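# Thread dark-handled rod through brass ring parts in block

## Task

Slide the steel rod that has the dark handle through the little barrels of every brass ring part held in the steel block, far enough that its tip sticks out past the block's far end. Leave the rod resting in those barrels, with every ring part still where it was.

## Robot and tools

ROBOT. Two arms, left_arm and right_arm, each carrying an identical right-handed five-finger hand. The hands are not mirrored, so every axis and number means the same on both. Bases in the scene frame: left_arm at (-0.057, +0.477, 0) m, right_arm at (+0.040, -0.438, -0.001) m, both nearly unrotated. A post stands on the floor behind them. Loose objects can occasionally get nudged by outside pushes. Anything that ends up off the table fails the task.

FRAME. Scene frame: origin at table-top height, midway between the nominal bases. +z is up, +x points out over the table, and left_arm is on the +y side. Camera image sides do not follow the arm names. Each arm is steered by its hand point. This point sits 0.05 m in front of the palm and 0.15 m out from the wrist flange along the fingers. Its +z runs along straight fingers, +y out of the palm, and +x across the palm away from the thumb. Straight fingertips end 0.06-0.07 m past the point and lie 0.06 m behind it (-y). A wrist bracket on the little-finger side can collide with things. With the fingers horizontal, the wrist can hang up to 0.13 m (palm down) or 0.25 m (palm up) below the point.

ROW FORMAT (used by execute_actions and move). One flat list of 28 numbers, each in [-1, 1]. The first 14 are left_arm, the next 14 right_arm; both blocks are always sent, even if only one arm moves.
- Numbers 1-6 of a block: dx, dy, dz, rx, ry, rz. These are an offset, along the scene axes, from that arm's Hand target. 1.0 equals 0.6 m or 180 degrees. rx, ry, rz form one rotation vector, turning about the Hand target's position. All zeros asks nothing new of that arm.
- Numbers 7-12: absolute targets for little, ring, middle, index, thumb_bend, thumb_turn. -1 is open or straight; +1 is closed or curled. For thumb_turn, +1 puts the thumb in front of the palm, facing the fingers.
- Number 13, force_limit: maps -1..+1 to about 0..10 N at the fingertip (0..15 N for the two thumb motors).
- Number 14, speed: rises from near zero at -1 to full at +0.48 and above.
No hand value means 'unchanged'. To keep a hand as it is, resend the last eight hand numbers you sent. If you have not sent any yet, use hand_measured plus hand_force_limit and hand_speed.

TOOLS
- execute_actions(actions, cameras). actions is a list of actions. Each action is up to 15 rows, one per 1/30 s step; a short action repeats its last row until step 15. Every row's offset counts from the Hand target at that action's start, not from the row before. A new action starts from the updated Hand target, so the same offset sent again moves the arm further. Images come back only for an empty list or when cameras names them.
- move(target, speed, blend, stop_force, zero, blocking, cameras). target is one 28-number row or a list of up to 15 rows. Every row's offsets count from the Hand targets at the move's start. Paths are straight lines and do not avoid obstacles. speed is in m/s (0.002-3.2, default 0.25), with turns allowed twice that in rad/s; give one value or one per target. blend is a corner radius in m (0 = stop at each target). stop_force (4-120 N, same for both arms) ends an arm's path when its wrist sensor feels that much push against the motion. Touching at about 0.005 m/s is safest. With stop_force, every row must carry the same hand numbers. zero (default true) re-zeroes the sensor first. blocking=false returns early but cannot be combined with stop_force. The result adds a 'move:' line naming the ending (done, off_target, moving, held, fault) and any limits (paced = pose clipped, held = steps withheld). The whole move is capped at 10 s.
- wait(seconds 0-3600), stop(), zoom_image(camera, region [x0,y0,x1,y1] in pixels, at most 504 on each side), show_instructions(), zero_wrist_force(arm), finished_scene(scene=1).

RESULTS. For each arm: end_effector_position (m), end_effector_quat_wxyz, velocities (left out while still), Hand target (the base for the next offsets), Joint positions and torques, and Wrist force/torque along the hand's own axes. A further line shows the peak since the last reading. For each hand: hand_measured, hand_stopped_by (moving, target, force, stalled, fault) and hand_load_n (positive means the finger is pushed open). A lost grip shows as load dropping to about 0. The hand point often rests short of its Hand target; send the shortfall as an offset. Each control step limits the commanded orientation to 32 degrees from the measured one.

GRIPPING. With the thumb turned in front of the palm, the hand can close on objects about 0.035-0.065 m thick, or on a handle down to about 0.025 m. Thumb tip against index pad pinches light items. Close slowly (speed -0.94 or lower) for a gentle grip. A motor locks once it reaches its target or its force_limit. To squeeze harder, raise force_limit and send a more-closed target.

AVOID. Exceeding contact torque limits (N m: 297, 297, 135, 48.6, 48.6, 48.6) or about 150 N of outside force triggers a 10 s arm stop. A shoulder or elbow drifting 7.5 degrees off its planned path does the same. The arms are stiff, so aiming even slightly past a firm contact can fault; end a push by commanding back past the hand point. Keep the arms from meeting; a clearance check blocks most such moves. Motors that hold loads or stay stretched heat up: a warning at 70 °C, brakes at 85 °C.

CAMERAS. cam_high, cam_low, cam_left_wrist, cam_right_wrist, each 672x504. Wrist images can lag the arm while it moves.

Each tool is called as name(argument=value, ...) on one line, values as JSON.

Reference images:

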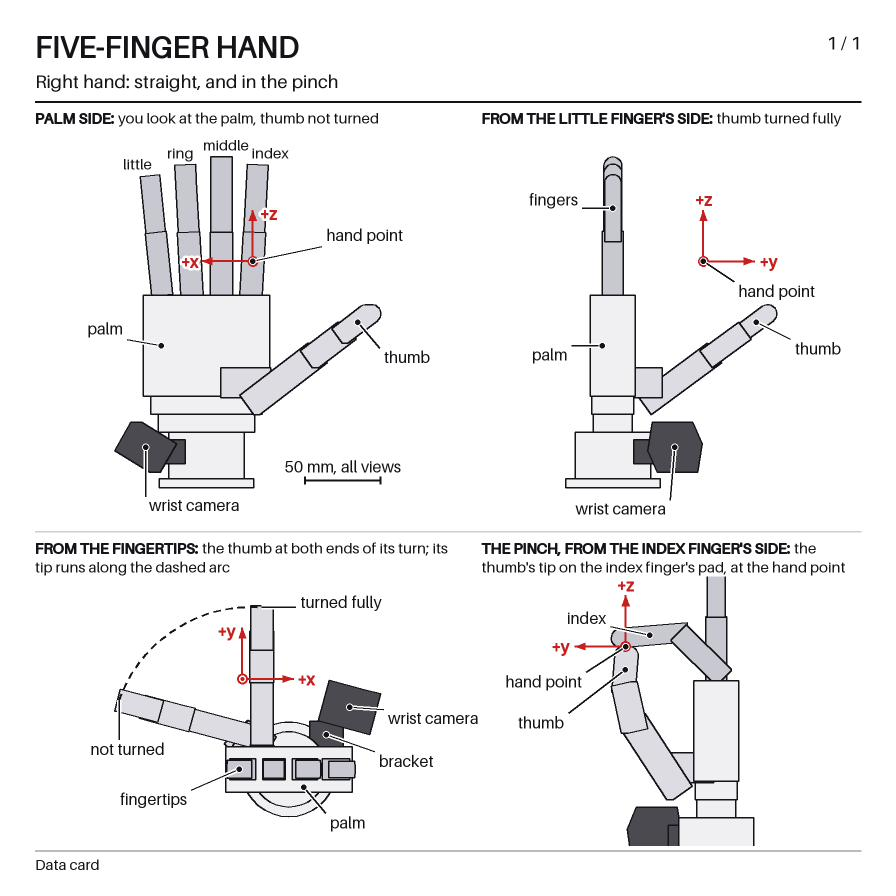

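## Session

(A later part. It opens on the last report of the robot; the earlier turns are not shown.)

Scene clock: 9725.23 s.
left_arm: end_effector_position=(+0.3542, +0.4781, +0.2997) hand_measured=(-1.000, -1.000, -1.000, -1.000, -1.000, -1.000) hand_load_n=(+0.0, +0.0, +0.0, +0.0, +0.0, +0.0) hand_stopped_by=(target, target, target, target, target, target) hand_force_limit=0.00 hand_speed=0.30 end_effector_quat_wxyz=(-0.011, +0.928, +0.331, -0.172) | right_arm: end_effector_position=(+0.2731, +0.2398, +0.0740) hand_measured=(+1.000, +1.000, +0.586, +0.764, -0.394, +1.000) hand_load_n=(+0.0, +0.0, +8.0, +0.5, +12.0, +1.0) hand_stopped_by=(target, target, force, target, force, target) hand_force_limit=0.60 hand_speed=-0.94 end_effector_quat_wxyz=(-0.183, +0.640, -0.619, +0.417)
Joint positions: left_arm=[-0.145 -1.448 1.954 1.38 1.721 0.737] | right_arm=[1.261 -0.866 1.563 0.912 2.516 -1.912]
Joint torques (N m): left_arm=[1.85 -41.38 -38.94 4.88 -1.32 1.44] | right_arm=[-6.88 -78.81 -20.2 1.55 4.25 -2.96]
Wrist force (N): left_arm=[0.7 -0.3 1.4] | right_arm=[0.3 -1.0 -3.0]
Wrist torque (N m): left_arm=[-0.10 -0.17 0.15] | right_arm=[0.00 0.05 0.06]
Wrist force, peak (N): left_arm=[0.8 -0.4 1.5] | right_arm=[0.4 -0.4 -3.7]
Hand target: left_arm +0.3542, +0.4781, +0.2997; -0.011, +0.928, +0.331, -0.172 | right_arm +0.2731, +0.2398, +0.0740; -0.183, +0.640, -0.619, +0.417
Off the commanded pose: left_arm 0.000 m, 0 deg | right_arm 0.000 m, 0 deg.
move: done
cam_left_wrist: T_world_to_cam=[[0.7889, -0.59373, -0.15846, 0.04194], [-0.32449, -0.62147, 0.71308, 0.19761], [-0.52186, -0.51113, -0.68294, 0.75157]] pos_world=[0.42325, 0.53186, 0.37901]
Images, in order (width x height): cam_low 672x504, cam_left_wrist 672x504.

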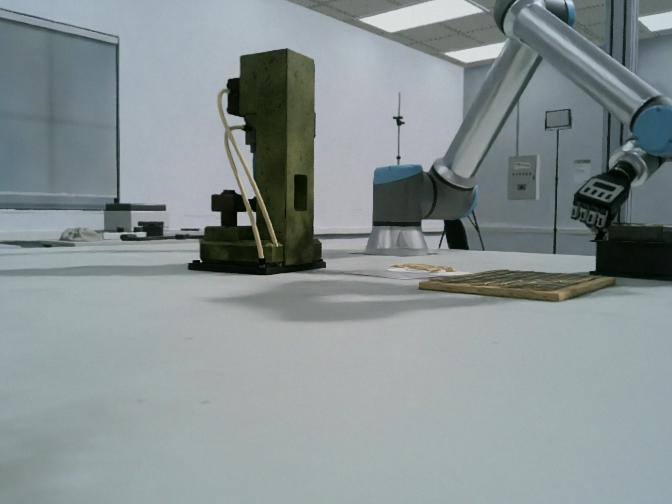

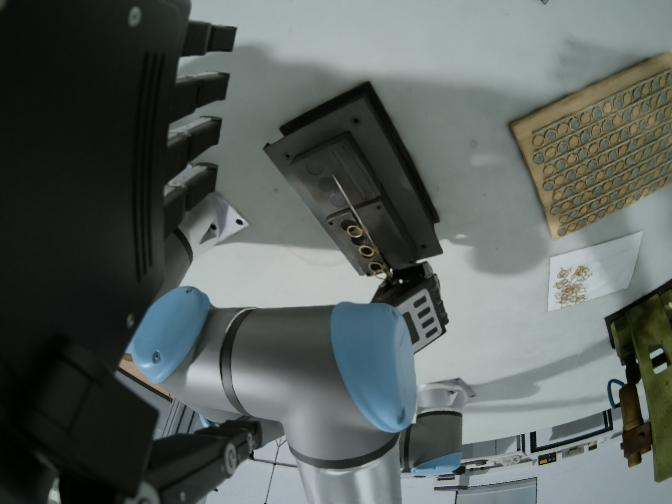

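move(target=[[0,0,0,0,0,0,-1,-1,-1,-1,-1,-1,0,0.3,-0.0002,-0.002,-0.001,0,0,0,1,1,0.75,0.765,0.15,1,0.6,-0.94],[0,0,0,0,0,0,-1,-1,-1,-1,-1,-1,0,0.3,-0.0004,-0.0050,-0.0017,0,0,0,1,1,0.75,0.765,0.15,1,0.6,-0.94]], speed=0.008, cameras=["cam_left_wrist"])

zoom_image(camera="cam_left_wrist", region=[330, 200, 410, 280])

Scene clock: 9737.17 s.
left_arm: end_effector_position=(+0.3542, +0.4781, +0.2997) hand_measured=(-1.000, -1.000, -1.000, -1.000, -1.000, -1.000) hand_load_n=(+0.0, +0.0, +0.0, +0.0, +0.0, +0.0) hand_stopped_by=(target, target, target, target, target, target) hand_force_limit=0.00 hand_speed=0.30 end_effector_quat_wxyz=(-0.011, +0.928, +0.331, -0.172) | right_arm: end_effector_position=(+0.2729, +0.2368, +0.0730) hand_measured=(+1.000, +1.000, +0.586, +0.764, -0.394, +1.000) hand_load_n=(+0.0, -0.5, +8.0, +0.5, +12.0, +1.0) hand_stopped_by=(target, target, force, target, force, target) hand_force_limit=0.60 hand_speed=-0.94 end_effector_quat_wxyz=(-0.183, +0.640, -0.619, +0.417)
Joint positions: left_arm=[-0.145 -1.448 1.954 1.38 1.721 0.737] | right_arm=[1.26 -0.869 1.57 0.907 2.516 -1.914]
Joint torques (N m): left_arm=[-0.28 -42.95 -39.78 4.9 -1.49 1.48] | right_arm=[-5.9 -103.53 -19.74 1.34 3.91 -2.22]
Wrist force (N): left_arm=[0.7 -0.1 1.7] | right_arm=[0.4 -0.6 -3.5]
Wrist torque (N m): left_arm=[-0.08 -0.17 0.16] | right_arm=[0.07 0.05 0.07]
Wrist force, peak (N): left_arm=[0.7 -0.1 1.7] | right_arm=[0.5 -0.7 -3.8]
Hand target: left_arm +0.3542, +0.4781, +0.2997; -0.011, +0.928, +0.331, -0.172 | right_arm +0.2729, +0.2368, +0.0730; -0.183, +0.640, -0.619, +0.417
Off the commanded pose: left_arm 0.000 m, 0 deg | right_arm 0.000 m, 0 deg.
move: done
cam_left_wrist: T_world_to_cam=[[0.7889, -0.59373, -0.15846, 0.04194], [-0.32449, -0.62147, 0.71308, 0.19761], [-0.52186, -0.51113, -0.68294, 0.75157]] pos_world=[0.42325, 0.53186, 0.37901]

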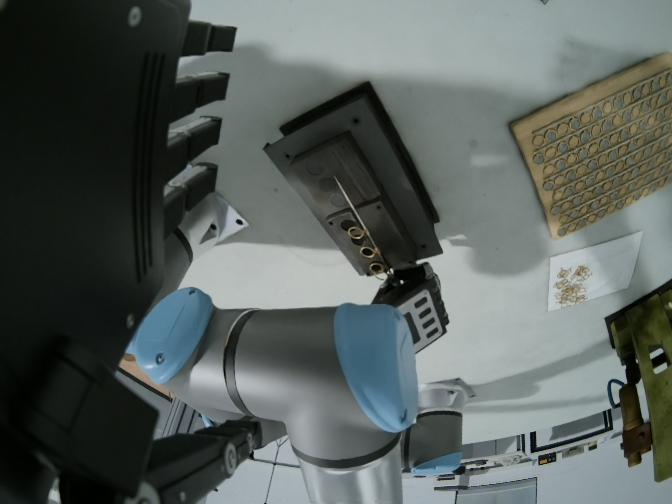

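Scaled by 6.300 from the camera's image (finer frame: 960x720).

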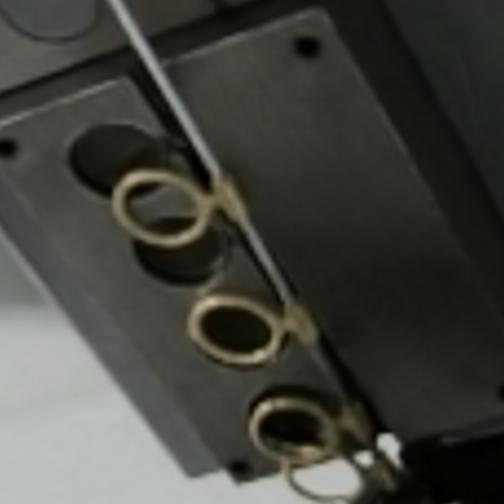

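move(target=[[0,0,0,0,0,0,-1,-1,-1,-1,-1,-1,0,0.3,0.0004,0.0045,0.001,0,0,0,1,1,0.75,0.765,0.15,1,0.6,-0.94],[0,0,0,0,0,0,-1,-1,-1,-1,-1,-1,0,0.3,0.0004,0.0040,-0.0033,0,0,0,1,1,0.75,0.765,0.15,1,0.6,-0.94]], speed=0.008, cameras=["cam_left_wrist"])

zoom_image(camera="cam_left_wrist", region=[345, 240, 405, 300])

Scene clock: 9756.20 s.
left_arm: end_effector_position=(+0.3542, +0.4781, +0.2997) hand_measured=(-1.000, -1.000, -1.000, -1.000, -1.000, -1.000) hand_load_n=(+0.0, +0.0, +0.0, +0.0, -0.5, +0.0) hand_stopped_by=(target, target, target, target, target, target) hand_force_limit=0.00 hand_speed=0.30 end_effector_quat_wxyz=(-0.011, +0.928, +0.331, -0.172) | right_arm: end_effector_position=(+0.2731, +0.2392, +0.0711) hand_measured=(+1.000, +1.000, +0.586, +0.764, -0.394, +1.000) hand_load_n=(+0.0, +0.0, +8.0, +0.5, +12.0, +1.0) hand_stopped_by=(target, target, force, target, force, target) hand_force_limit=0.60 hand_speed=-0.94 end_effector_quat_wxyz=(-0.183, +0.640, -0.619, +0.417)
Joint positions: left_arm=[-0.145 -1.448 1.954 1.38 1.721 0.737] | right_arm=[1.261 -0.864 1.565 0.908 2.516 -1.913]
Joint torques (N m): left_arm=[2.66 -43.04 -39.35 4.58 -1.57 1.16] | right_arm=[0.83 -73.07 -17.94 1.88 0.73 -2.53]
Wrist force (N): left_arm=[0.3 -0.1 1.2] | right_arm=[0.2 -1.0 -2.7]
Wrist torque (N m): left_arm=[-0.06 -0.11 0.13] | right_arm=[-0.03 0.05 -0.26]
Wrist force, peak (N): left_arm=[1.1 -0.2 1.7] | right_arm=[-0.1 -1.0 -3.6]
Hand target: left_arm +0.3542, +0.4781, +0.2997; -0.011, +0.928, +0.331, -0.172 | right_arm +0.2731, +0.2392, +0.0710; -0.183, +0.640, -0.619, +0.417
Off the commanded pose: left_arm 0.000 m, 0 deg | right_arm 0.000 m, 0 deg.
move: done
cam_left_wrist: T_world_to_cam=[[0.7889, -0.59373, -0.15846, 0.04194], [-0.32449, -0.62147, 0.71308, 0.19761], [-0.52186, -0.51113, -0.68294, 0.75157]] pos_world=[0.42325, 0.53186, 0.37901]

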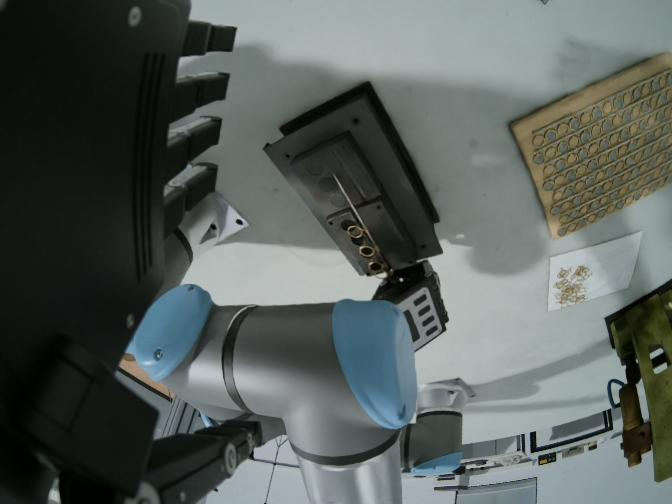

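Scaled by 8.400 from the camera's image (finer frame: 960x720).

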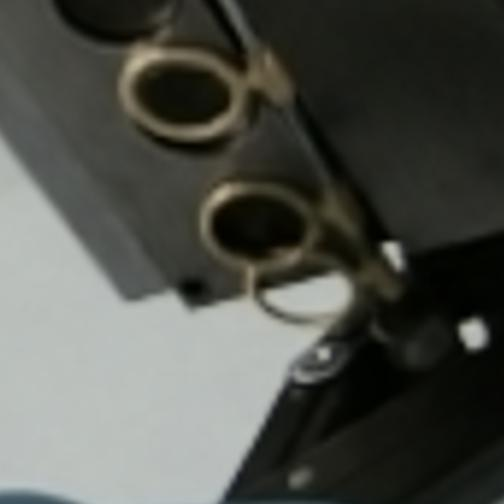

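move(target=[[0,0,0,0,0,0,-1,-1,-1,-1,-1,-1,0,0.3,0.0006,0.0,0.000,0,0,0,1,1,0.75,0.765,0.15,1,0.6,-0.94],[0,0,0,0,0,0,-1,-1,-1,-1,-1,-1,0,0.3,0.0004,-0.0035,0,0,0,0,1,1,0.75,0.765,0.15,1,0.6,-0.94]], speed=0.008, cameras=["cam_left_wrist"])

zoom_image(camera="cam_left_wrist", region=[345, 240, 405, 300])

Scene clock: 9771.97 s.
left_arm: end_effector_position=(+0.3542, +0.4781, +0.2997) hand_measured=(-1.000, -1.000, -1.000, -1.000, -1.000, -1.000) hand_load_n=(+0.0, +0.0, +0.0, +0.0, -0.5, +0.0) hand_stopped_by=(target, target, target, target, target, target) hand_force_limit=0.00 hand_speed=0.30 end_effector_quat_wxyz=(-0.011, +0.928, +0.331, -0.172) | right_arm: end_effector_position=(+0.2733, +0.2371, +0.0710) hand_measured=(+1.000, +1.000, +0.586, +0.764, -0.394, +1.000) hand_load_n=(+0.0, +0.0, +8.0, +0.0, +12.0, +1.0) hand_stopped_by=(target, target, force, target, force, target) hand_force_limit=0.60 hand_speed=-0.94 end_effector_quat_wxyz=(-0.183, +0.640, -0.619, +0.417)
Joint positions: left_arm=[-0.145 -1.448 1.954 1.38 1.721 0.737] | right_arm=[1.259 -0.867 1.57 0.904 2.516 -1.915]
Joint torques (N m): left_arm=[2.04 -41.03 -39.36 4.92 -1.13 1.57] | right_arm=[-6.15 -101.34 -18.23 0.83 1.66 -2.93]
Wrist force (N): left_arm=[0.0 0.5 1.4] | right_arm=[0.2 -0.7 -2.9]
Wrist torque (N m): left_arm=[0.02 -0.07 0.13] | right_arm=[0.02 0.05 0.07]
Wrist force, peak (N): left_arm=[0.7 0.1 1.7] | right_arm=[0.3 -1.0 -3.7]
Hand target: left_arm +0.3542, +0.4781, +0.2997; -0.011, +0.928, +0.331, -0.172 | right_arm +0.2733, +0.2371, +0.0710; -0.183, +0.640, -0.619, +0.417
Off the commanded pose: left_arm 0.000 m, 0 deg | right_arm 0.000 m, 0 deg.
move: done
cam_left_wrist: T_world_to_cam=[[0.7889, -0.59373, -0.15846, 0.04194], [-0.32449, -0.62147, 0.71308, 0.19761], [-0.52186, -0.51113, -0.68294, 0.75157]] pos_world=[0.42325, 0.53186, 0.37901]

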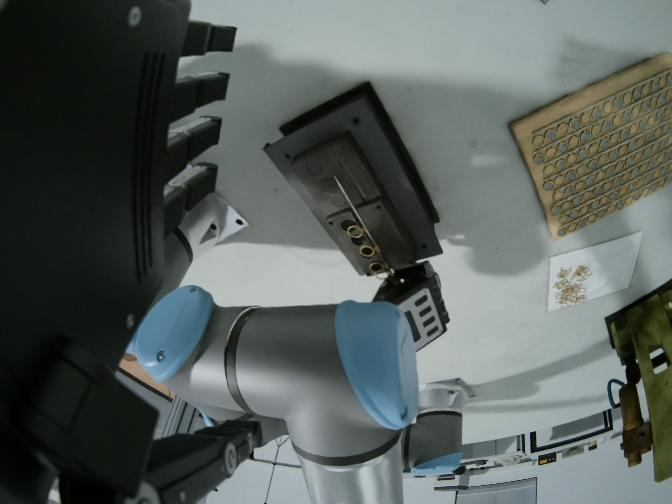

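Scaled by 8.400 from the camera's image (finer frame: 960x720).

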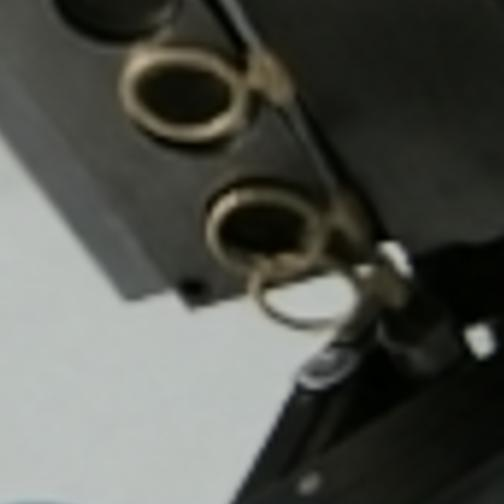

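move(target=[[0,0,0,0,0,0,-1,-1,-1,-1,-1,-1,0,0.3,-0.0004,-0.0035,0,0,0,0,1,1,0.75,0.765,0.15,1,0.6,-0.94]], speed=0.008, cameras=["cam_left_wrist"])

zoom_image(camera="cam_left_wrist", region=[345, 240, 405, 300])

Scene clock: 9788.73 s.
left_arm: end_effector_position=(+0.3542, +0.4781, +0.2997) hand_measured=(-1.000, -1.000, -1.000, -1.000, -1.000, -1.000) hand_load_n=(+0.0, +0.0, +0.0, +0.0, +0.0, +0.0) hand_stopped_by=(target, target, target, target, target, target) hand_force_limit=0.00 hand_speed=0.30 end_effector_quat_wxyz=(-0.011, +0.928, +0.331, -0.172) | right_arm: end_effector_position=(+0.2731, +0.2350, +0.0710) hand_measured=(+1.000, +1.000, +0.586, +0.764, -0.394, +1.000) hand_load_n=(+0.0, +0.0, +8.0, +0.0, +12.0, +1.0) hand_stopped_by=(target, target, force, target, force, target) hand_force_limit=0.60 hand_speed=-0.94 end_effector_quat_wxyz=(-0.183, +0.640, -0.619, +0.417)
Joint positions: left_arm=[-0.145 -1.448 1.954 1.38 1.721 0.737] | right_arm=[1.259 -0.87 1.575 0.9 2.516 -1.916]
Joint torques (N m): left_arm=[2.95 -40.23 -38.18 4.85 -1.4 1.33] | right_arm=[-7.48 -102.03 -19.57 1.24 3.63 -2.58]
Wrist force (N): left_arm=[0.8 -0.1 1.1] | right_arm=[0.0 -0.7 -3.3]
Wrist torque (N m): left_arm=[-0.06 -0.18 0.17] | right_arm=[0.04 0.08 0.05]
Wrist force, peak (N): left_arm=[0.5 0.2 1.8] | right_arm=[0.3 -0.9 -3.5]
Hand target: left_arm +0.3542, +0.4781, +0.2997; -0.011, +0.928, +0.331, -0.172 | right_arm +0.2731, +0.2350, +0.0710; -0.183, +0.640, -0.619, +0.417
Off the commanded pose: left_arm 0.000 m, 0 deg | right_arm 0.000 m, 0 deg.
move: done
cam_left_wrist: T_world_to_cam=[[0.7889, -0.59373, -0.15846, 0.04194], [-0.32449, -0.62147, 0.71308, 0.19761], [-0.52186, -0.51113, -0.68294, 0.75157]] pos_world=[0.42325, 0.53186, 0.37901]

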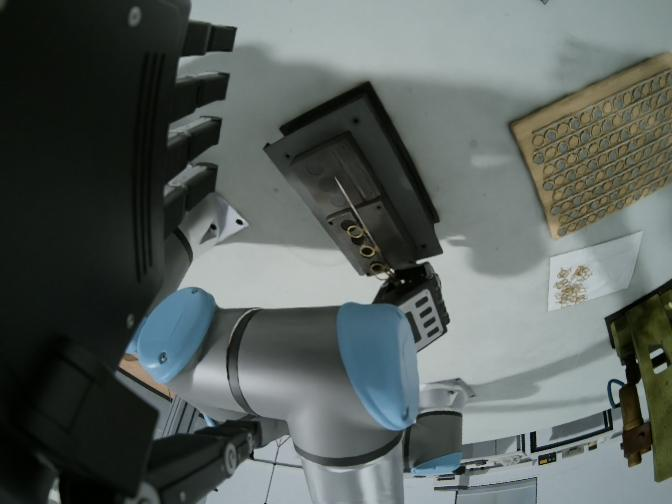

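Scaled by 8.400 from the camera's image (finer frame: 960x720).

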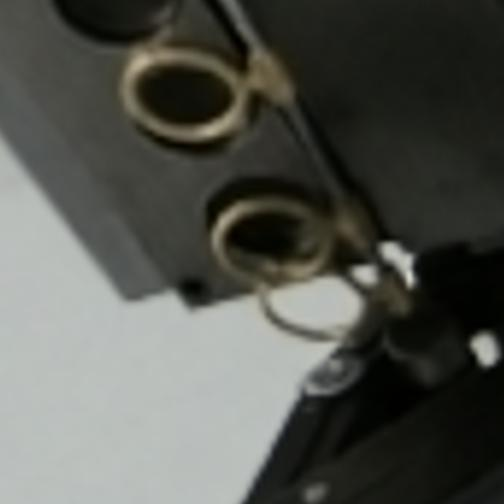

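move(target=[[0,0,0,0,0,0,-1,-1,-1,-1,-1,-1,0,0.3,0.0,0.0,0.0025,0,0,0,1,1,0.75,0.765,0.15,1,0.6,-0.94],[0,0,0,0,0,0,-1,-1,-1,-1,-1,-1,0,0.3,0.0002,0.0045,0.0025,0,0,0,1,1,0.75,0.765,0.15,1,0.6,-0.94]], speed=0.01, cameras=["cam_left_wrist","cam_low"])

zoom_image(camera="cam_left_wrist", region=[345, 240, 405, 300])

zoom_image(camera="cam_low", region=[572, 190, 672, 250])

Scene clock: 9850.37 s.
left_arm: end_effector_position=(+0.3542, +0.4781, +0.2997) hand_measured=(-1.000, -1.000, -1.000, -1.000, -1.000, -1.000) hand_load_n=(+0.0, +0.0, +0.0, +0.0, +0.0, +0.0) hand_stopped_by=(target, target, target, target, target, target) hand_force_limit=0.00 hand_speed=0.30 end_effector_quat_wxyz=(-0.011, +0.928, +0.331, -0.172) | right_arm: end_effector_position=(+0.2732, +0.2376, +0.0725) hand_measured=(+1.000, +1.000, +0.586, +0.764, -0.394, +1.000) hand_load_n=(+0.0, +0.0, +8.0, +0.5, +12.0, +1.0) hand_stopped_by=(target, target, force, target, force, target) hand_force_limit=0.60 hand_speed=-0.94 end_effector_quat_wxyz=(-0.183, +0.640, -0.619, +0.417)
Joint positions: left_arm=[-0.145 -1.448 1.954 1.38 1.721 0.737] | right_arm=[1.26 -0.868 1.568 0.907 2.516 -1.914]
Joint torques (N m): left_arm=[2.34 -39.91 -39.67 4.63 -1.55 1.2] | right_arm=[12.97 -85.57 -30.51 5.45 1.9 1.79]
Wrist force (N): left_arm=[0.8 -0.1 0.9] | right_arm=[0.0 -0.7 -3.5]
Wrist torque (N m): left_arm=[-0.03 -0.16 0.16] | right_arm=[0.06 0.11 -0.28]
Wrist force, peak (N): left_arm=[0.9 0.3 1.7] | right_arm=[0.8 -1.0 -3.6]
Hand target: left_arm +0.3542, +0.4781, +0.2997; -0.011, +0.928, +0.331, -0.172 | right_arm +0.2732, +0.2377, +0.0725; -0.183, +0.640, -0.619, +0.417
Off the commanded pose: left_arm 0.000 m, 0 deg | right_arm 0.000 m, 0 deg.
move: done
cam_left_wrist: T_world_to_cam=[[0.7889, -0.59373, -0.15846, 0.04194], [-0.32449, -0.62147, 0.71308, 0.19761], [-0.52186, -0.51113, -0.68294, 0.75157]] pos_world=[0.42325, 0.53186, 0.37901]
Images, in order (width x height): cam_low 672x504, cam_left_wrist 672x504.

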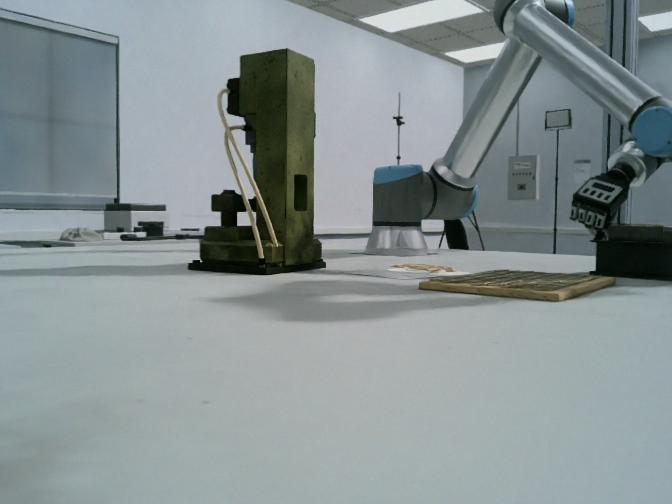

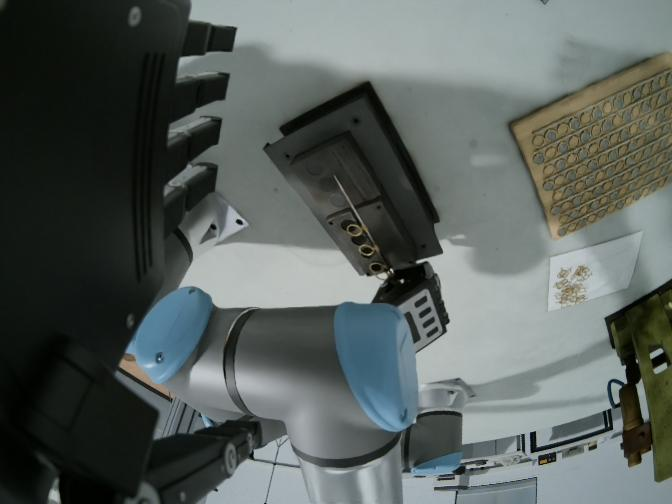

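Scaled by 8.400 from the camera's image (finer frame: 960x720).

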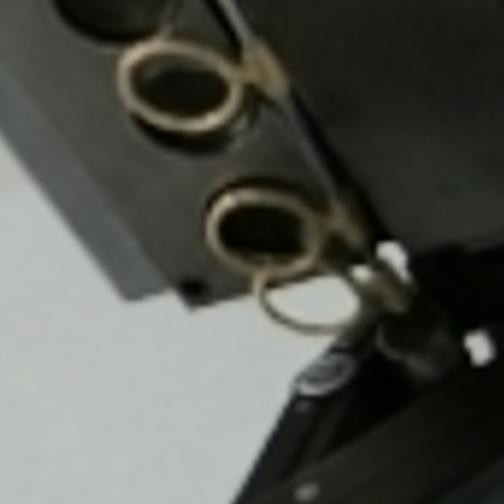

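Scaled by 5.040 from the camera's image (finer frame: 960x720).

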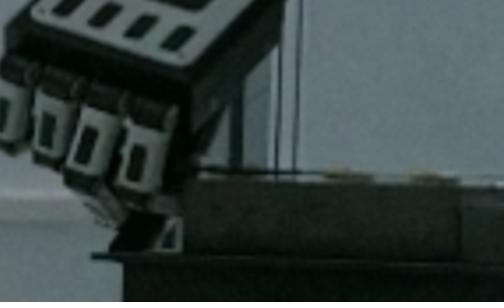

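move(target=[0,0,0,0,0,0,-1,-1,-1,-1,-1,-1,0,0.3,0.0,0.0,-0.0067,0,0,0,1,1,0.75,0.765,0.15,1,0.6,-0.94], speed=0.004, stop_force=4, cameras=["cam_left_wrist","cam_low"])

zoom_image(camera="cam_left_wrist", region=[345, 240, 405, 300])

zoom_image(camera="cam_low", region=[572, 190, 672, 250])

Scene clock: 9870.93 s.
left_arm: end_effector_position=(+0.3542, +0.4781, +0.2997) hand_measured=(-1.000, -1.000, -1.000, -1.000, -1.000, -1.000) hand_load_n=(+0.0, +0.0, +0.0, +0.0, +0.0, +0.0) hand_stopped_by=(target, target, target, target, target, target) hand_force_limit=0.00 hand_speed=0.30 end_effector_quat_wxyz=(-0.011, +0.928, +0.331, -0.172) | right_arm: end_effector_position=(+0.2732, +0.2377, +0.0685) hand_measured=(+1.000, +1.000, +0.586, +0.764, -0.394, +1.000) hand_load_n=(+0.0, +0.0, +8.0, +0.5, +12.0, +1.0) hand_stopped_by=(target, target, force, target, force, target) hand_force_limit=0.60 hand_speed=-0.94 end_effector_quat_wxyz=(-0.183, +0.640, -0.619, +0.417)
Joint positions: left_arm=[-0.145 -1.448 1.954 1.38 1.721 0.737] | right_arm=[1.26 -0.863 1.569 0.901 2.516 -1.914]
Joint torques (N m): left_arm=[1.77 -40.12 -39.44 4.7 -1.27 1.65] | right_arm=[12.85 -76.02 -20.58 1.65 -0.64 2.62]
Wrist force (N): left_arm=[0.8 0.1 0.9] | right_arm=[0.1 -0.9 -3.1]
Wrist torque (N m): left_arm=[-0.01 -0.17 0.17] | right_arm=[0.02 0.08 -0.27]
Wrist force, peak (N): left_arm=[1.1 0.3 1.5] | right_arm=[0.2 -0.8 -3.8]
Hand target: left_arm +0.3542, +0.4781, +0.2997; -0.011, +0.928, +0.331, -0.172 | right_arm +0.2732, +0.2377, +0.0685; -0.183, +0.640, -0.619, +0.417
Off the commanded pose: left_arm 0.000 m, 0 deg | right_arm 0.000 m, 0 deg.
move: done
cam_left_wrist: T_world_to_cam=[[0.7889, -0.59373, -0.15846, 0.04194], [-0.32449, -0.62147, 0.71308, 0.19761], [-0.52186, -0.51113, -0.68294, 0.75157]] pos_world=[0.42325, 0.53186, 0.37901]
Images, in order (width x height): cam_low 672x504, cam_left_wrist 672x504.

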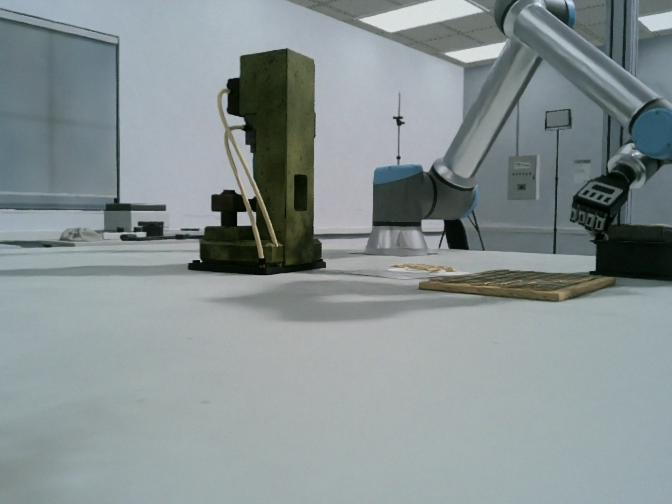

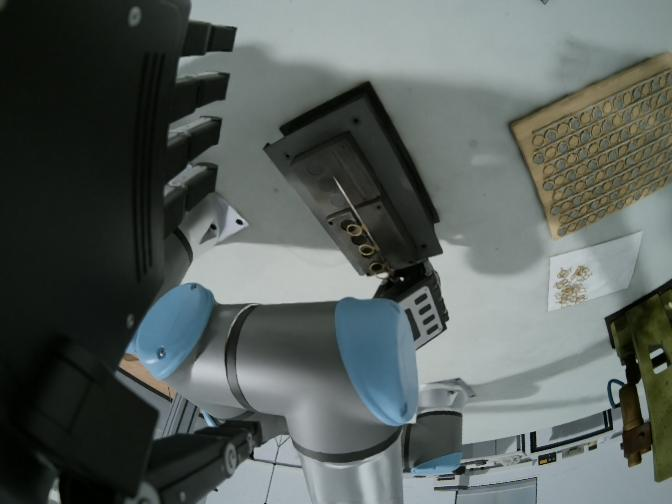

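Scaled by 8.400 from the camera's image (finer frame: 960x720).

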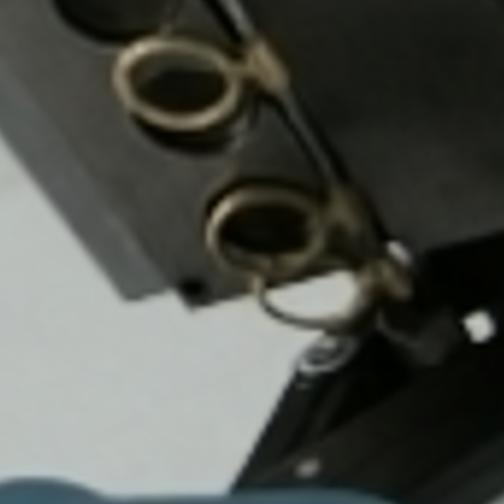

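Scaled by 5.040 from the camera's image (finer frame: 960x720).

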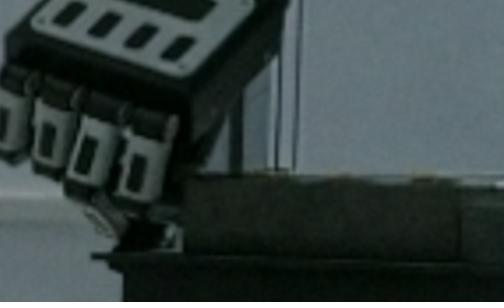

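move(target=[[0,0,0,0,0,0,-1,-1,-1,-1,-1,-1,0,0.3,0.0,0.0,0.008,0,0,0,1,1,0.75,0.765,0.15,1,0.6,-0.94],[0,0,0,0,0,0,-1,-1,-1,-1,-1,-1,0,0.3,-0.0020,-0.011,0.008,0,0,0,1,1,0.75,0.765,0.15,1,0.6,-0.94],[0,0,0,0,0,0,-1,-1,-1,-1,-1,-1,0,0.3,-0.0020,-0.011,-0.0010,0,0,0,1,1,0.75,0.765,0.15,1,0.6,-0.94]], speed=0.01, cameras=["cam_left_wrist","cam_low"])

zoom_image(camera="cam_left_wrist", region=[345, 240, 405, 300])

zoom_image(camera="cam_low", region=[572, 190, 672, 250])

Scene clock: 9916.20 s.
left_arm: end_effector_position=(+0.3542, +0.4781, +0.2997) hand_measured=(-1.000, -1.000, -1.000, -1.000, -1.000, -1.000) hand_load_n=(+0.0, +0.0, +0.0, +0.0, +0.0, -0.5) hand_stopped_by=(target, target, target, target, target, target) hand_force_limit=0.00 hand_speed=0.30 end_effector_quat_wxyz=(-0.011, +0.928, +0.331, -0.172) | right_arm: end_effector_position=(+0.2720, +0.2311, +0.0680) hand_measured=(+1.000, +1.000, +0.586, +0.764, -0.394, +1.000) hand_load_n=(+0.0, +0.0, +8.0, +0.0, +12.0, +1.0) hand_stopped_by=(target, target, force, target, force, target) hand_force_limit=0.60 hand_speed=-0.94 end_effector_quat_wxyz=(-0.183, +0.640, -0.619, +0.417)
Joint positions: left_arm=[-0.145 -1.448 1.954 1.38 1.721 0.737] | right_arm=[1.258 -0.872 1.586 0.891 2.516 -1.917]
Joint torques (N m): left_arm=[0.85 -41.5 -39.36 4.5 -1.3 1.49] | right_arm=[-6.02 -76.51 -17.47 1.25 3.43 -2.65]
Wrist force (N): left_arm=[0.5 0.6 1.2] | right_arm=[0.4 -0.7 -3.0]
Wrist torque (N m): left_arm=[0.04 -0.13 0.16] | right_arm=[0.02 0.00 0.05]
Wrist force, peak (N): left_arm=[0.8 0.3 1.7] | right_arm=[0.4 -0.9 -3.8]
Hand target: left_arm +0.3542, +0.4781, +0.2997; -0.011, +0.928, +0.331, -0.172 | right_arm +0.2720, +0.2311, +0.0679; -0.183, +0.640, -0.619, +0.417
Off the commanded pose: left_arm 0.000 m, 0 deg | right_arm 0.000 m, 0 deg.
move: done
cam_left_wrist: T_world_to_cam=[[0.7889, -0.59373, -0.15846, 0.04194], [-0.32449, -0.62147, 0.71308, 0.19761], [-0.52186, -0.51113, -0.68294, 0.75157]] pos_world=[0.42325, 0.53186, 0.37901]
Images, in order (width x height): cam_low 672x504, cam_left_wrist 672x504.

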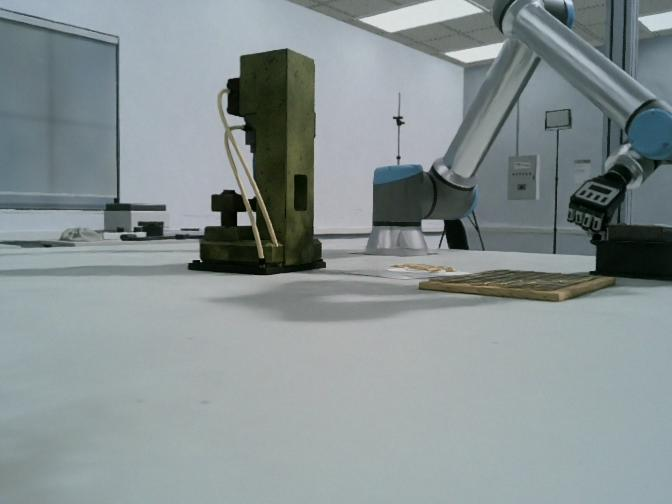

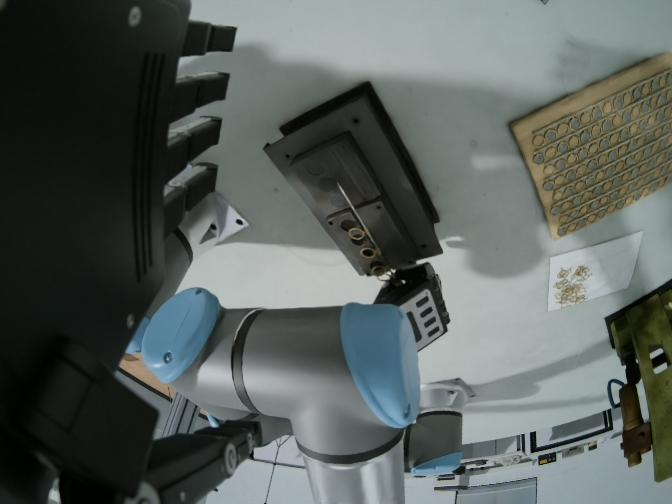

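Scaled by 8.400 from the camera's image (finer frame: 960x720).

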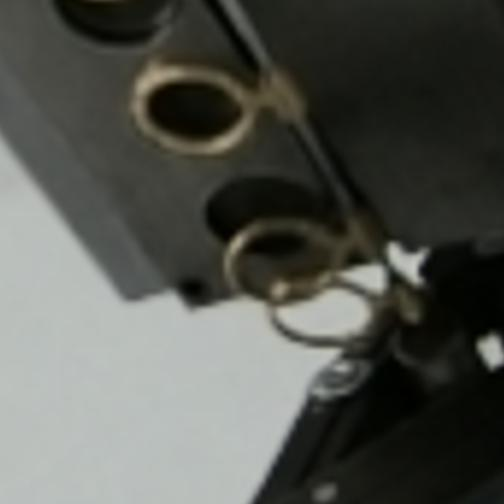

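Scaled by 5.040 from the camera's image (finer frame: 960x720).

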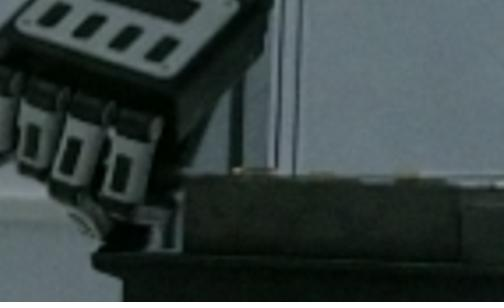

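move(target=[[0,0,0,0,0,0,-1,-1,-1,-1,-1,-1,0,0.3,-0.0010,-0.010,0,0,0,0,1,1,0.75,0.765,0.15,1,0.6,-0.94]], speed=0.01, cameras=["cam_left_wrist","cam_low"])

zoom_image(camera="cam_left_wrist", region=[345, 220, 405, 300])

zoom_image(camera="cam_low", region=[572, 190, 672, 250])

Scene clock: 9928.17 s.
left_arm: end_effector_position=(+0.3542, +0.4781, +0.2997) hand_measured=(-1.000, -1.000, -1.000, -1.000, -1.000, -1.000) hand_load_n=(+0.0, +0.0, +0.0, +0.0, +0.0, +0.0) hand_stopped_by=(target, target, target, target, target, target) hand_force_limit=0.00 hand_speed=0.30 end_effector_quat_wxyz=(-0.011, +0.928, +0.331, -0.172) | right_arm: end_effector_position=(+0.2714, +0.2251, +0.0679) hand_measured=(+1.000, +1.000, +0.586, +0.764, -0.394, +1.000) hand_load_n=(+0.0, +0.0, +8.0, +0.0, +12.0, +1.0) hand_stopped_by=(target, target, force, target, force, target) hand_force_limit=0.60 hand_speed=-0.94 end_effector_quat_wxyz=(-0.183, +0.640, -0.619, +0.417)
Joint positions: left_arm=[-0.145 -1.448 1.954 1.38 1.721 0.737] | right_arm=[1.257 -0.879 1.6 0.882 2.516 -1.92]
Joint torques (N m): left_arm=[1.7 -43.02 -40.23 4.68 -1.25 1.63] | right_arm=[-3.85 -102.8 -16.92 1.1 3.85 -2.72]
Wrist force (N): left_arm=[0.7 -0.1 1.4] | right_arm=[0.1 -1.0 -3.0]
Wrist torque (N m): left_arm=[-0.07 -0.17 0.16] | right_arm=[-0.04 0.03 0.00]
Wrist force, peak (N): left_arm=[0.4 0.1 1.7] | right_arm=[0.5 -0.7 -3.5]
Hand target: left_arm +0.3542, +0.4781, +0.2997; -0.011, +0.928, +0.331, -0.172 | right_arm +0.2714, +0.2251, +0.0679; -0.183, +0.640, -0.619, +0.417
Off the commanded pose: left_arm 0.000 m, 0 deg | right_arm 0.000 m, 0 deg.
move: done
cam_left_wrist: T_world_to_cam=[[0.7889, -0.59373, -0.15846, 0.04194], [-0.32449, -0.62147, 0.71308, 0.19761], [-0.52186, -0.51113, -0.68294, 0.75157]] pos_world=[0.42325, 0.53186, 0.37901]
Images, in order (width x height): cam_low 672x504, cam_left_wrist 672x504.

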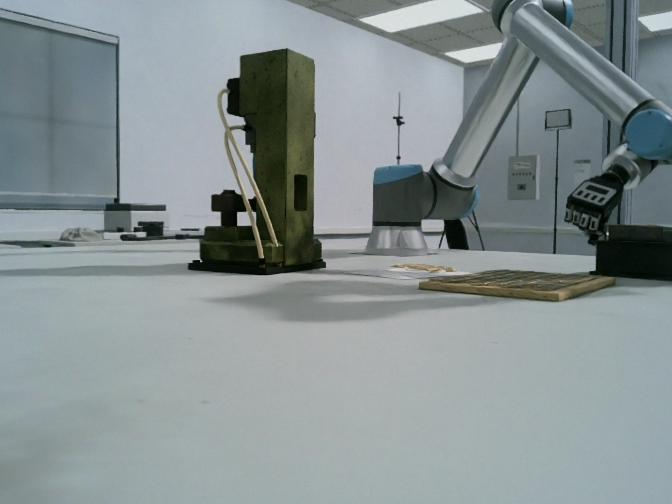

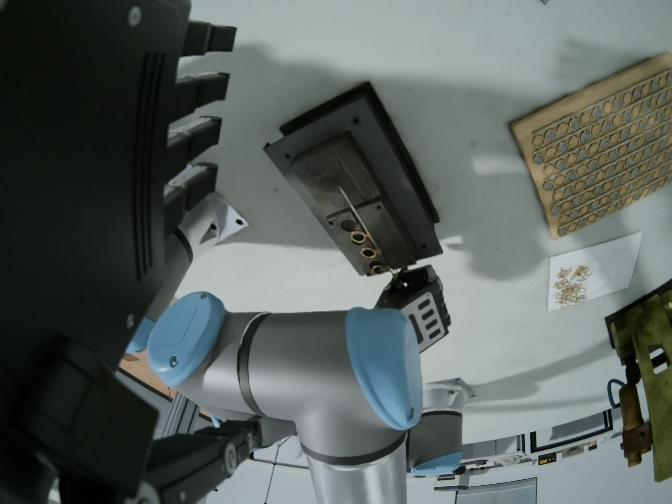

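Scaled by 6.300 from the camera's image (finer frame: 960x720).

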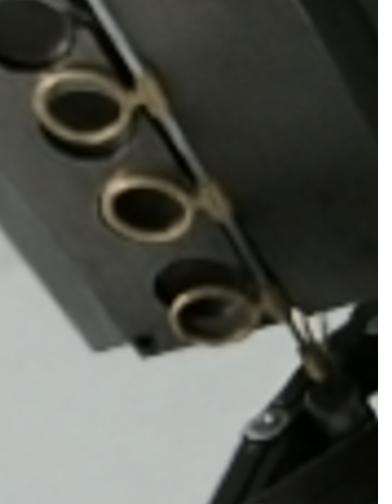

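Scaled by 5.040 from the camera's image (finer frame: 960x720).

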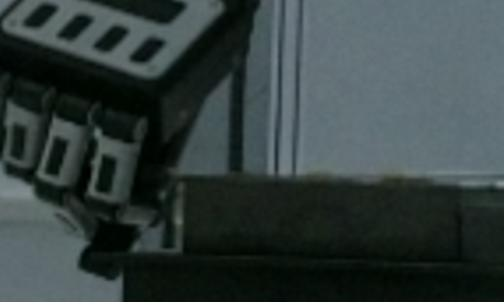

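move(target=[[0,0,0,0,0,0,-1,-1,-1,-1,-1,-1,0,0.3,-0.0005,-0.005,0,0,0,0,1,1,0.75,0.765,0.15,1,0.6,-0.94],[0,0,0,0,0,0,-1,-1,-1,-1,-1,-1,0,0.3,-0.0005,-0.005,0.0417,0,0,0,1,1,0.75,0.765,0.15,1,0.6,-0.94]], speed=0.015, cameras=["cam_left_wrist","cam_low"])

zoom_image(camera="cam_left_wrist", region=[320, 200, 440, 320])

zoom_image(camera="cam_low", region=[572, 190, 672, 250])

Scene clock: 9970.83 s.
left_arm: end_effector_position=(+0.3542, +0.4781, +0.2997) hand_measured=(-1.000, -1.000, -1.000, -1.000, -1.000, -1.000) hand_load_n=(+0.0, +0.0, +0.0, +0.0, +0.0, +0.0) hand_stopped_by=(target, target, target, target, target, target) hand_force_limit=0.00 hand_speed=0.30 end_effector_quat_wxyz=(-0.011, +0.928, +0.331, -0.172) | right_arm: end_effector_position=(+0.2711, +0.2221, +0.0928) hand_measured=(+1.000, +1.000, +0.586, +0.764, -0.394, +1.000) hand_load_n=(+0.0, -0.5, +8.0, +0.5, +11.5, +1.0) hand_stopped_by=(target, target, force, target, force, target) hand_force_limit=0.60 hand_speed=-0.94 end_effector_quat_wxyz=(-0.183, +0.640, -0.619, +0.417)
Joint positions: left_arm=[-0.145 -1.448 1.954 1.38 1.721 0.737] | right_arm=[1.256 -0.91 1.6 0.911 2.516 -1.922]
Joint torques (N m): left_arm=[2.87 -41.41 -39.56 4.56 -1.36 1.75] | right_arm=[-9.71 -98.13 -31.96 5.39 3.93 -2.29]
Wrist force (N): left_arm=[0.6 0.3 0.7] | right_arm=[-0.1 -0.6 -3.1]
Wrist torque (N m): left_arm=[0.03 -0.13 0.16] | right_arm=[0.05 0.09 0.04]
Wrist force, peak (N): left_arm=[0.7 0.2 1.7] | right_arm=[0.3 -0.8 -3.9]
Hand target: left_arm +0.3542, +0.4781, +0.2997; -0.011, +0.928, +0.331, -0.172 | right_arm +0.2711, +0.2221, +0.0929; -0.183, +0.640, -0.619, +0.417
Off the commanded pose: left_arm 0.000 m, 0 deg | right_arm 0.000 m, 0 deg.
move: done
cam_left_wrist: T_world_to_cam=[[0.7889, -0.59373, -0.15846, 0.04194], [-0.32449, -0.62147, 0.71308, 0.19761], [-0.52186, -0.51113, -0.68294, 0.75157]] pos_world=[0.42325, 0.53186, 0.37901]
Images, in order (width x height): cam_low 672x504, cam_left_wrist 672x504.

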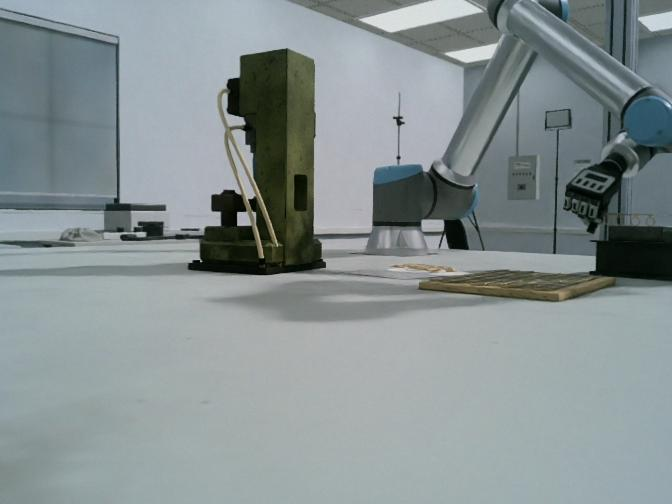

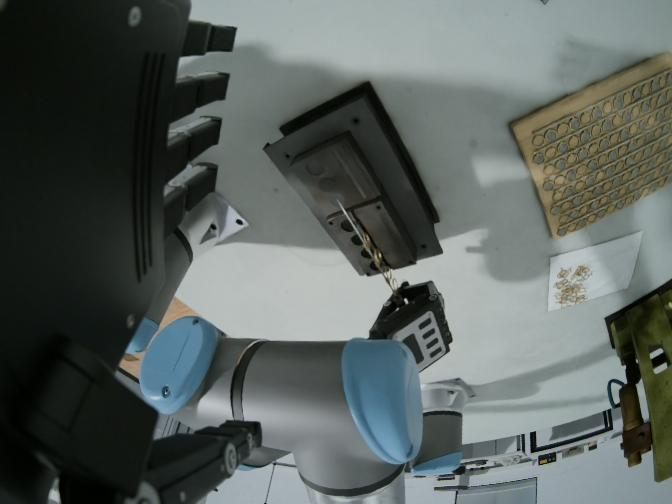

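Scaled by 4.200 from the camera's image (finer frame: 960x720).

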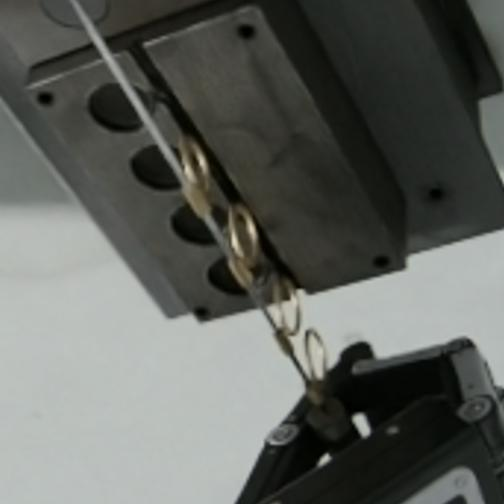

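Scaled by 5.040 from the camera's image (finer frame: 960x720).

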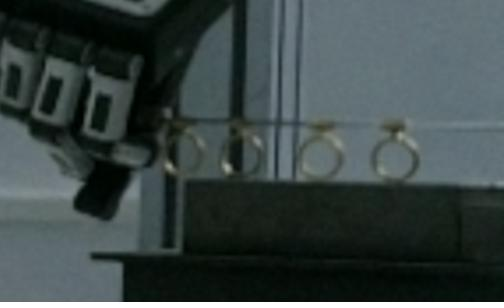

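zoom_image(camera="cam_low", region=[600, 205, 660, 235])

Scaled by 8.400 from the camera's image (finer frame: 960x720).

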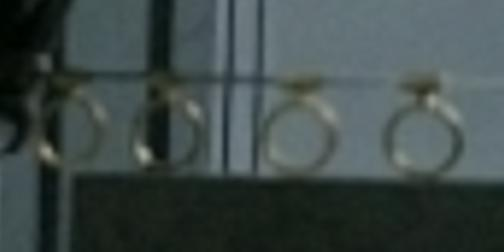

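move(target=[[0,0,0,0,0,0,-1,-1,-1,-1,-1,-1,0,0.3,0,0,0.010,0,0,0,1,1,0.75,0.765,0.15,1,0.6,-0.94],[0,0,0,0,0,0,-1,-1,-1,-1,-1,-1,0,0.3,0.0763,-0.0075,0.010,0,0,0,1,1,0.75,0.765,0.15,1,0.6,-0.94],[0,0,0,0,0,0,-1,-1,-1,-1,-1,-1,0,0.3,0.0763,-0.0075,-0.0217,0,0,0,1,1,0.75,0.765,0.15,1,0.6,-0.94],[0,0,0,0,0,0,-1,-1,-1,-1,-1,-1,0,0.3,0.0265,-0.0026,-0.0217,0,0,0,1,1,0.75,0.765,0.15,1,0.6,-0.94]], speed=[0.03,0.06,0.03,0.02], cameras=["cam_left_wrist","cam_low"])

zoom_image(camera="cam_left_wrist", region=[330, 200, 450, 320])

zoom_image(camera="cam_low", region=[572, 190, 672, 250])

Scene clock: 10047.60 s.
left_arm: end_effector_position=(+0.3542, +0.4781, +0.2997) hand_measured=(-1.000, -1.000, -1.000, -1.000, -1.000, -1.000) hand_load_n=(+0.0, +0.0, +0.0, +0.0, +0.0, +0.0) hand_stopped_by=(target, target, target, target, target, target) hand_force_limit=0.00 hand_speed=0.30 end_effector_quat_wxyz=(-0.011, +0.928, +0.331, -0.172) | right_arm: end_effector_position=(+0.2871, +0.2205, +0.0799) hand_measured=(+1.000, +1.000, +0.586, +0.764, -0.394, +1.000) hand_load_n=(-0.5, -0.5, +8.0, +0.5, +12.0, +0.5) hand_stopped_by=(target, target, force, target, force, target) hand_force_limit=0.60 hand_speed=-0.94 end_effector_quat_wxyz=(-0.183, +0.640, -0.619, +0.417)
Joint positions: left_arm=[-0.145 -1.448 1.954 1.38 1.721 0.737] | right_arm=[1.233 -0.9 1.603 0.868 2.516 -1.96]
Joint torques (N m): left_arm=[3.78 -39.77 -38.6 4.84 -1.76 1.33] | right_arm=[16.31 -74.97 -18.19 4.79 3.9 2.03]
Wrist force (N): left_arm=[0.6 -0.2 1.2] | right_arm=[-0.1 -0.9 -3.4]
Wrist torque (N m): left_arm=[-0.07 -0.15 0.16] | right_arm=[-0.01 0.07 -0.35]
Wrist force, peak (N): left_arm=[0.9 0.2 1.7] | right_arm=[0.5 -0.1 -4.0]
Hand target: left_arm +0.3542, +0.4781, +0.2997; -0.011, +0.928, +0.331, -0.172 | right_arm +0.2870, +0.2205, +0.0799; -0.183, +0.640, -0.619, +0.417
Off the commanded pose: left_arm 0.000 m, 0 deg | right_arm 0.000 m, 0 deg.
move: done
cam_left_wrist: T_world_to_cam=[[0.7889, -0.59373, -0.15846, 0.04194], [-0.32449, -0.62147, 0.71308, 0.19761], [-0.52186, -0.51113, -0.68294, 0.75157]] pos_world=[0.42325, 0.53186, 0.37901]
Images, in order (width x height): cam_low 672x504, cam_left_wrist 672x504.

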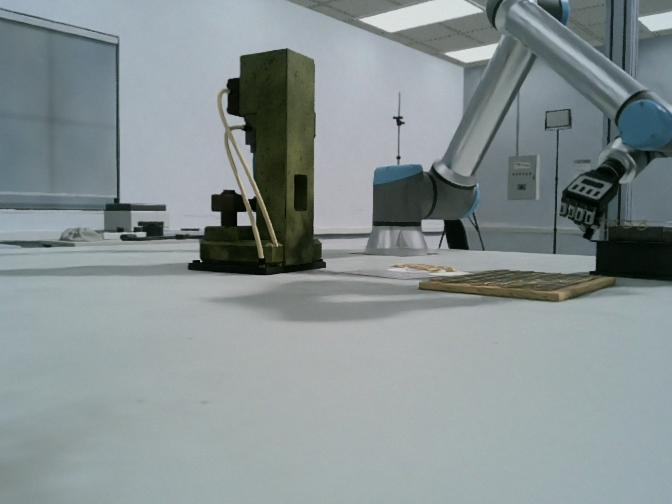

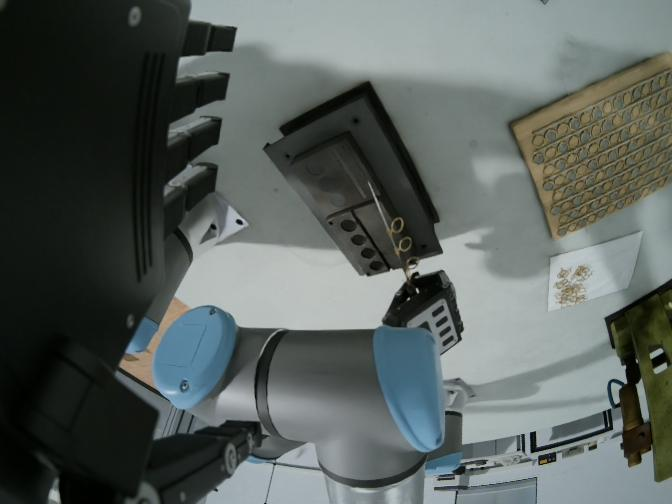

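Scaled by 4.200 from the camera's image (finer frame: 960x720).

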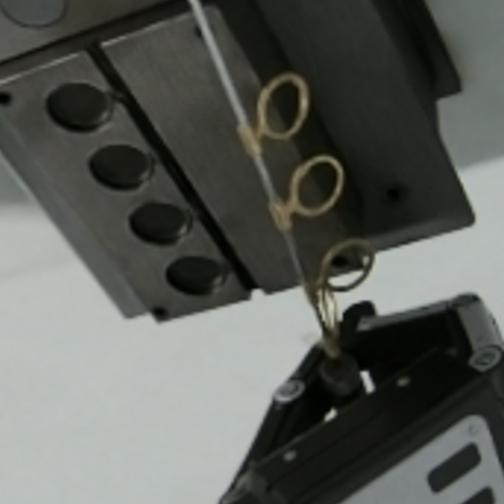

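Scaled by 5.040 from the camera's image (finer frame: 960x720).

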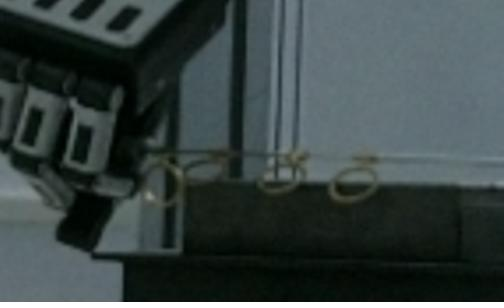

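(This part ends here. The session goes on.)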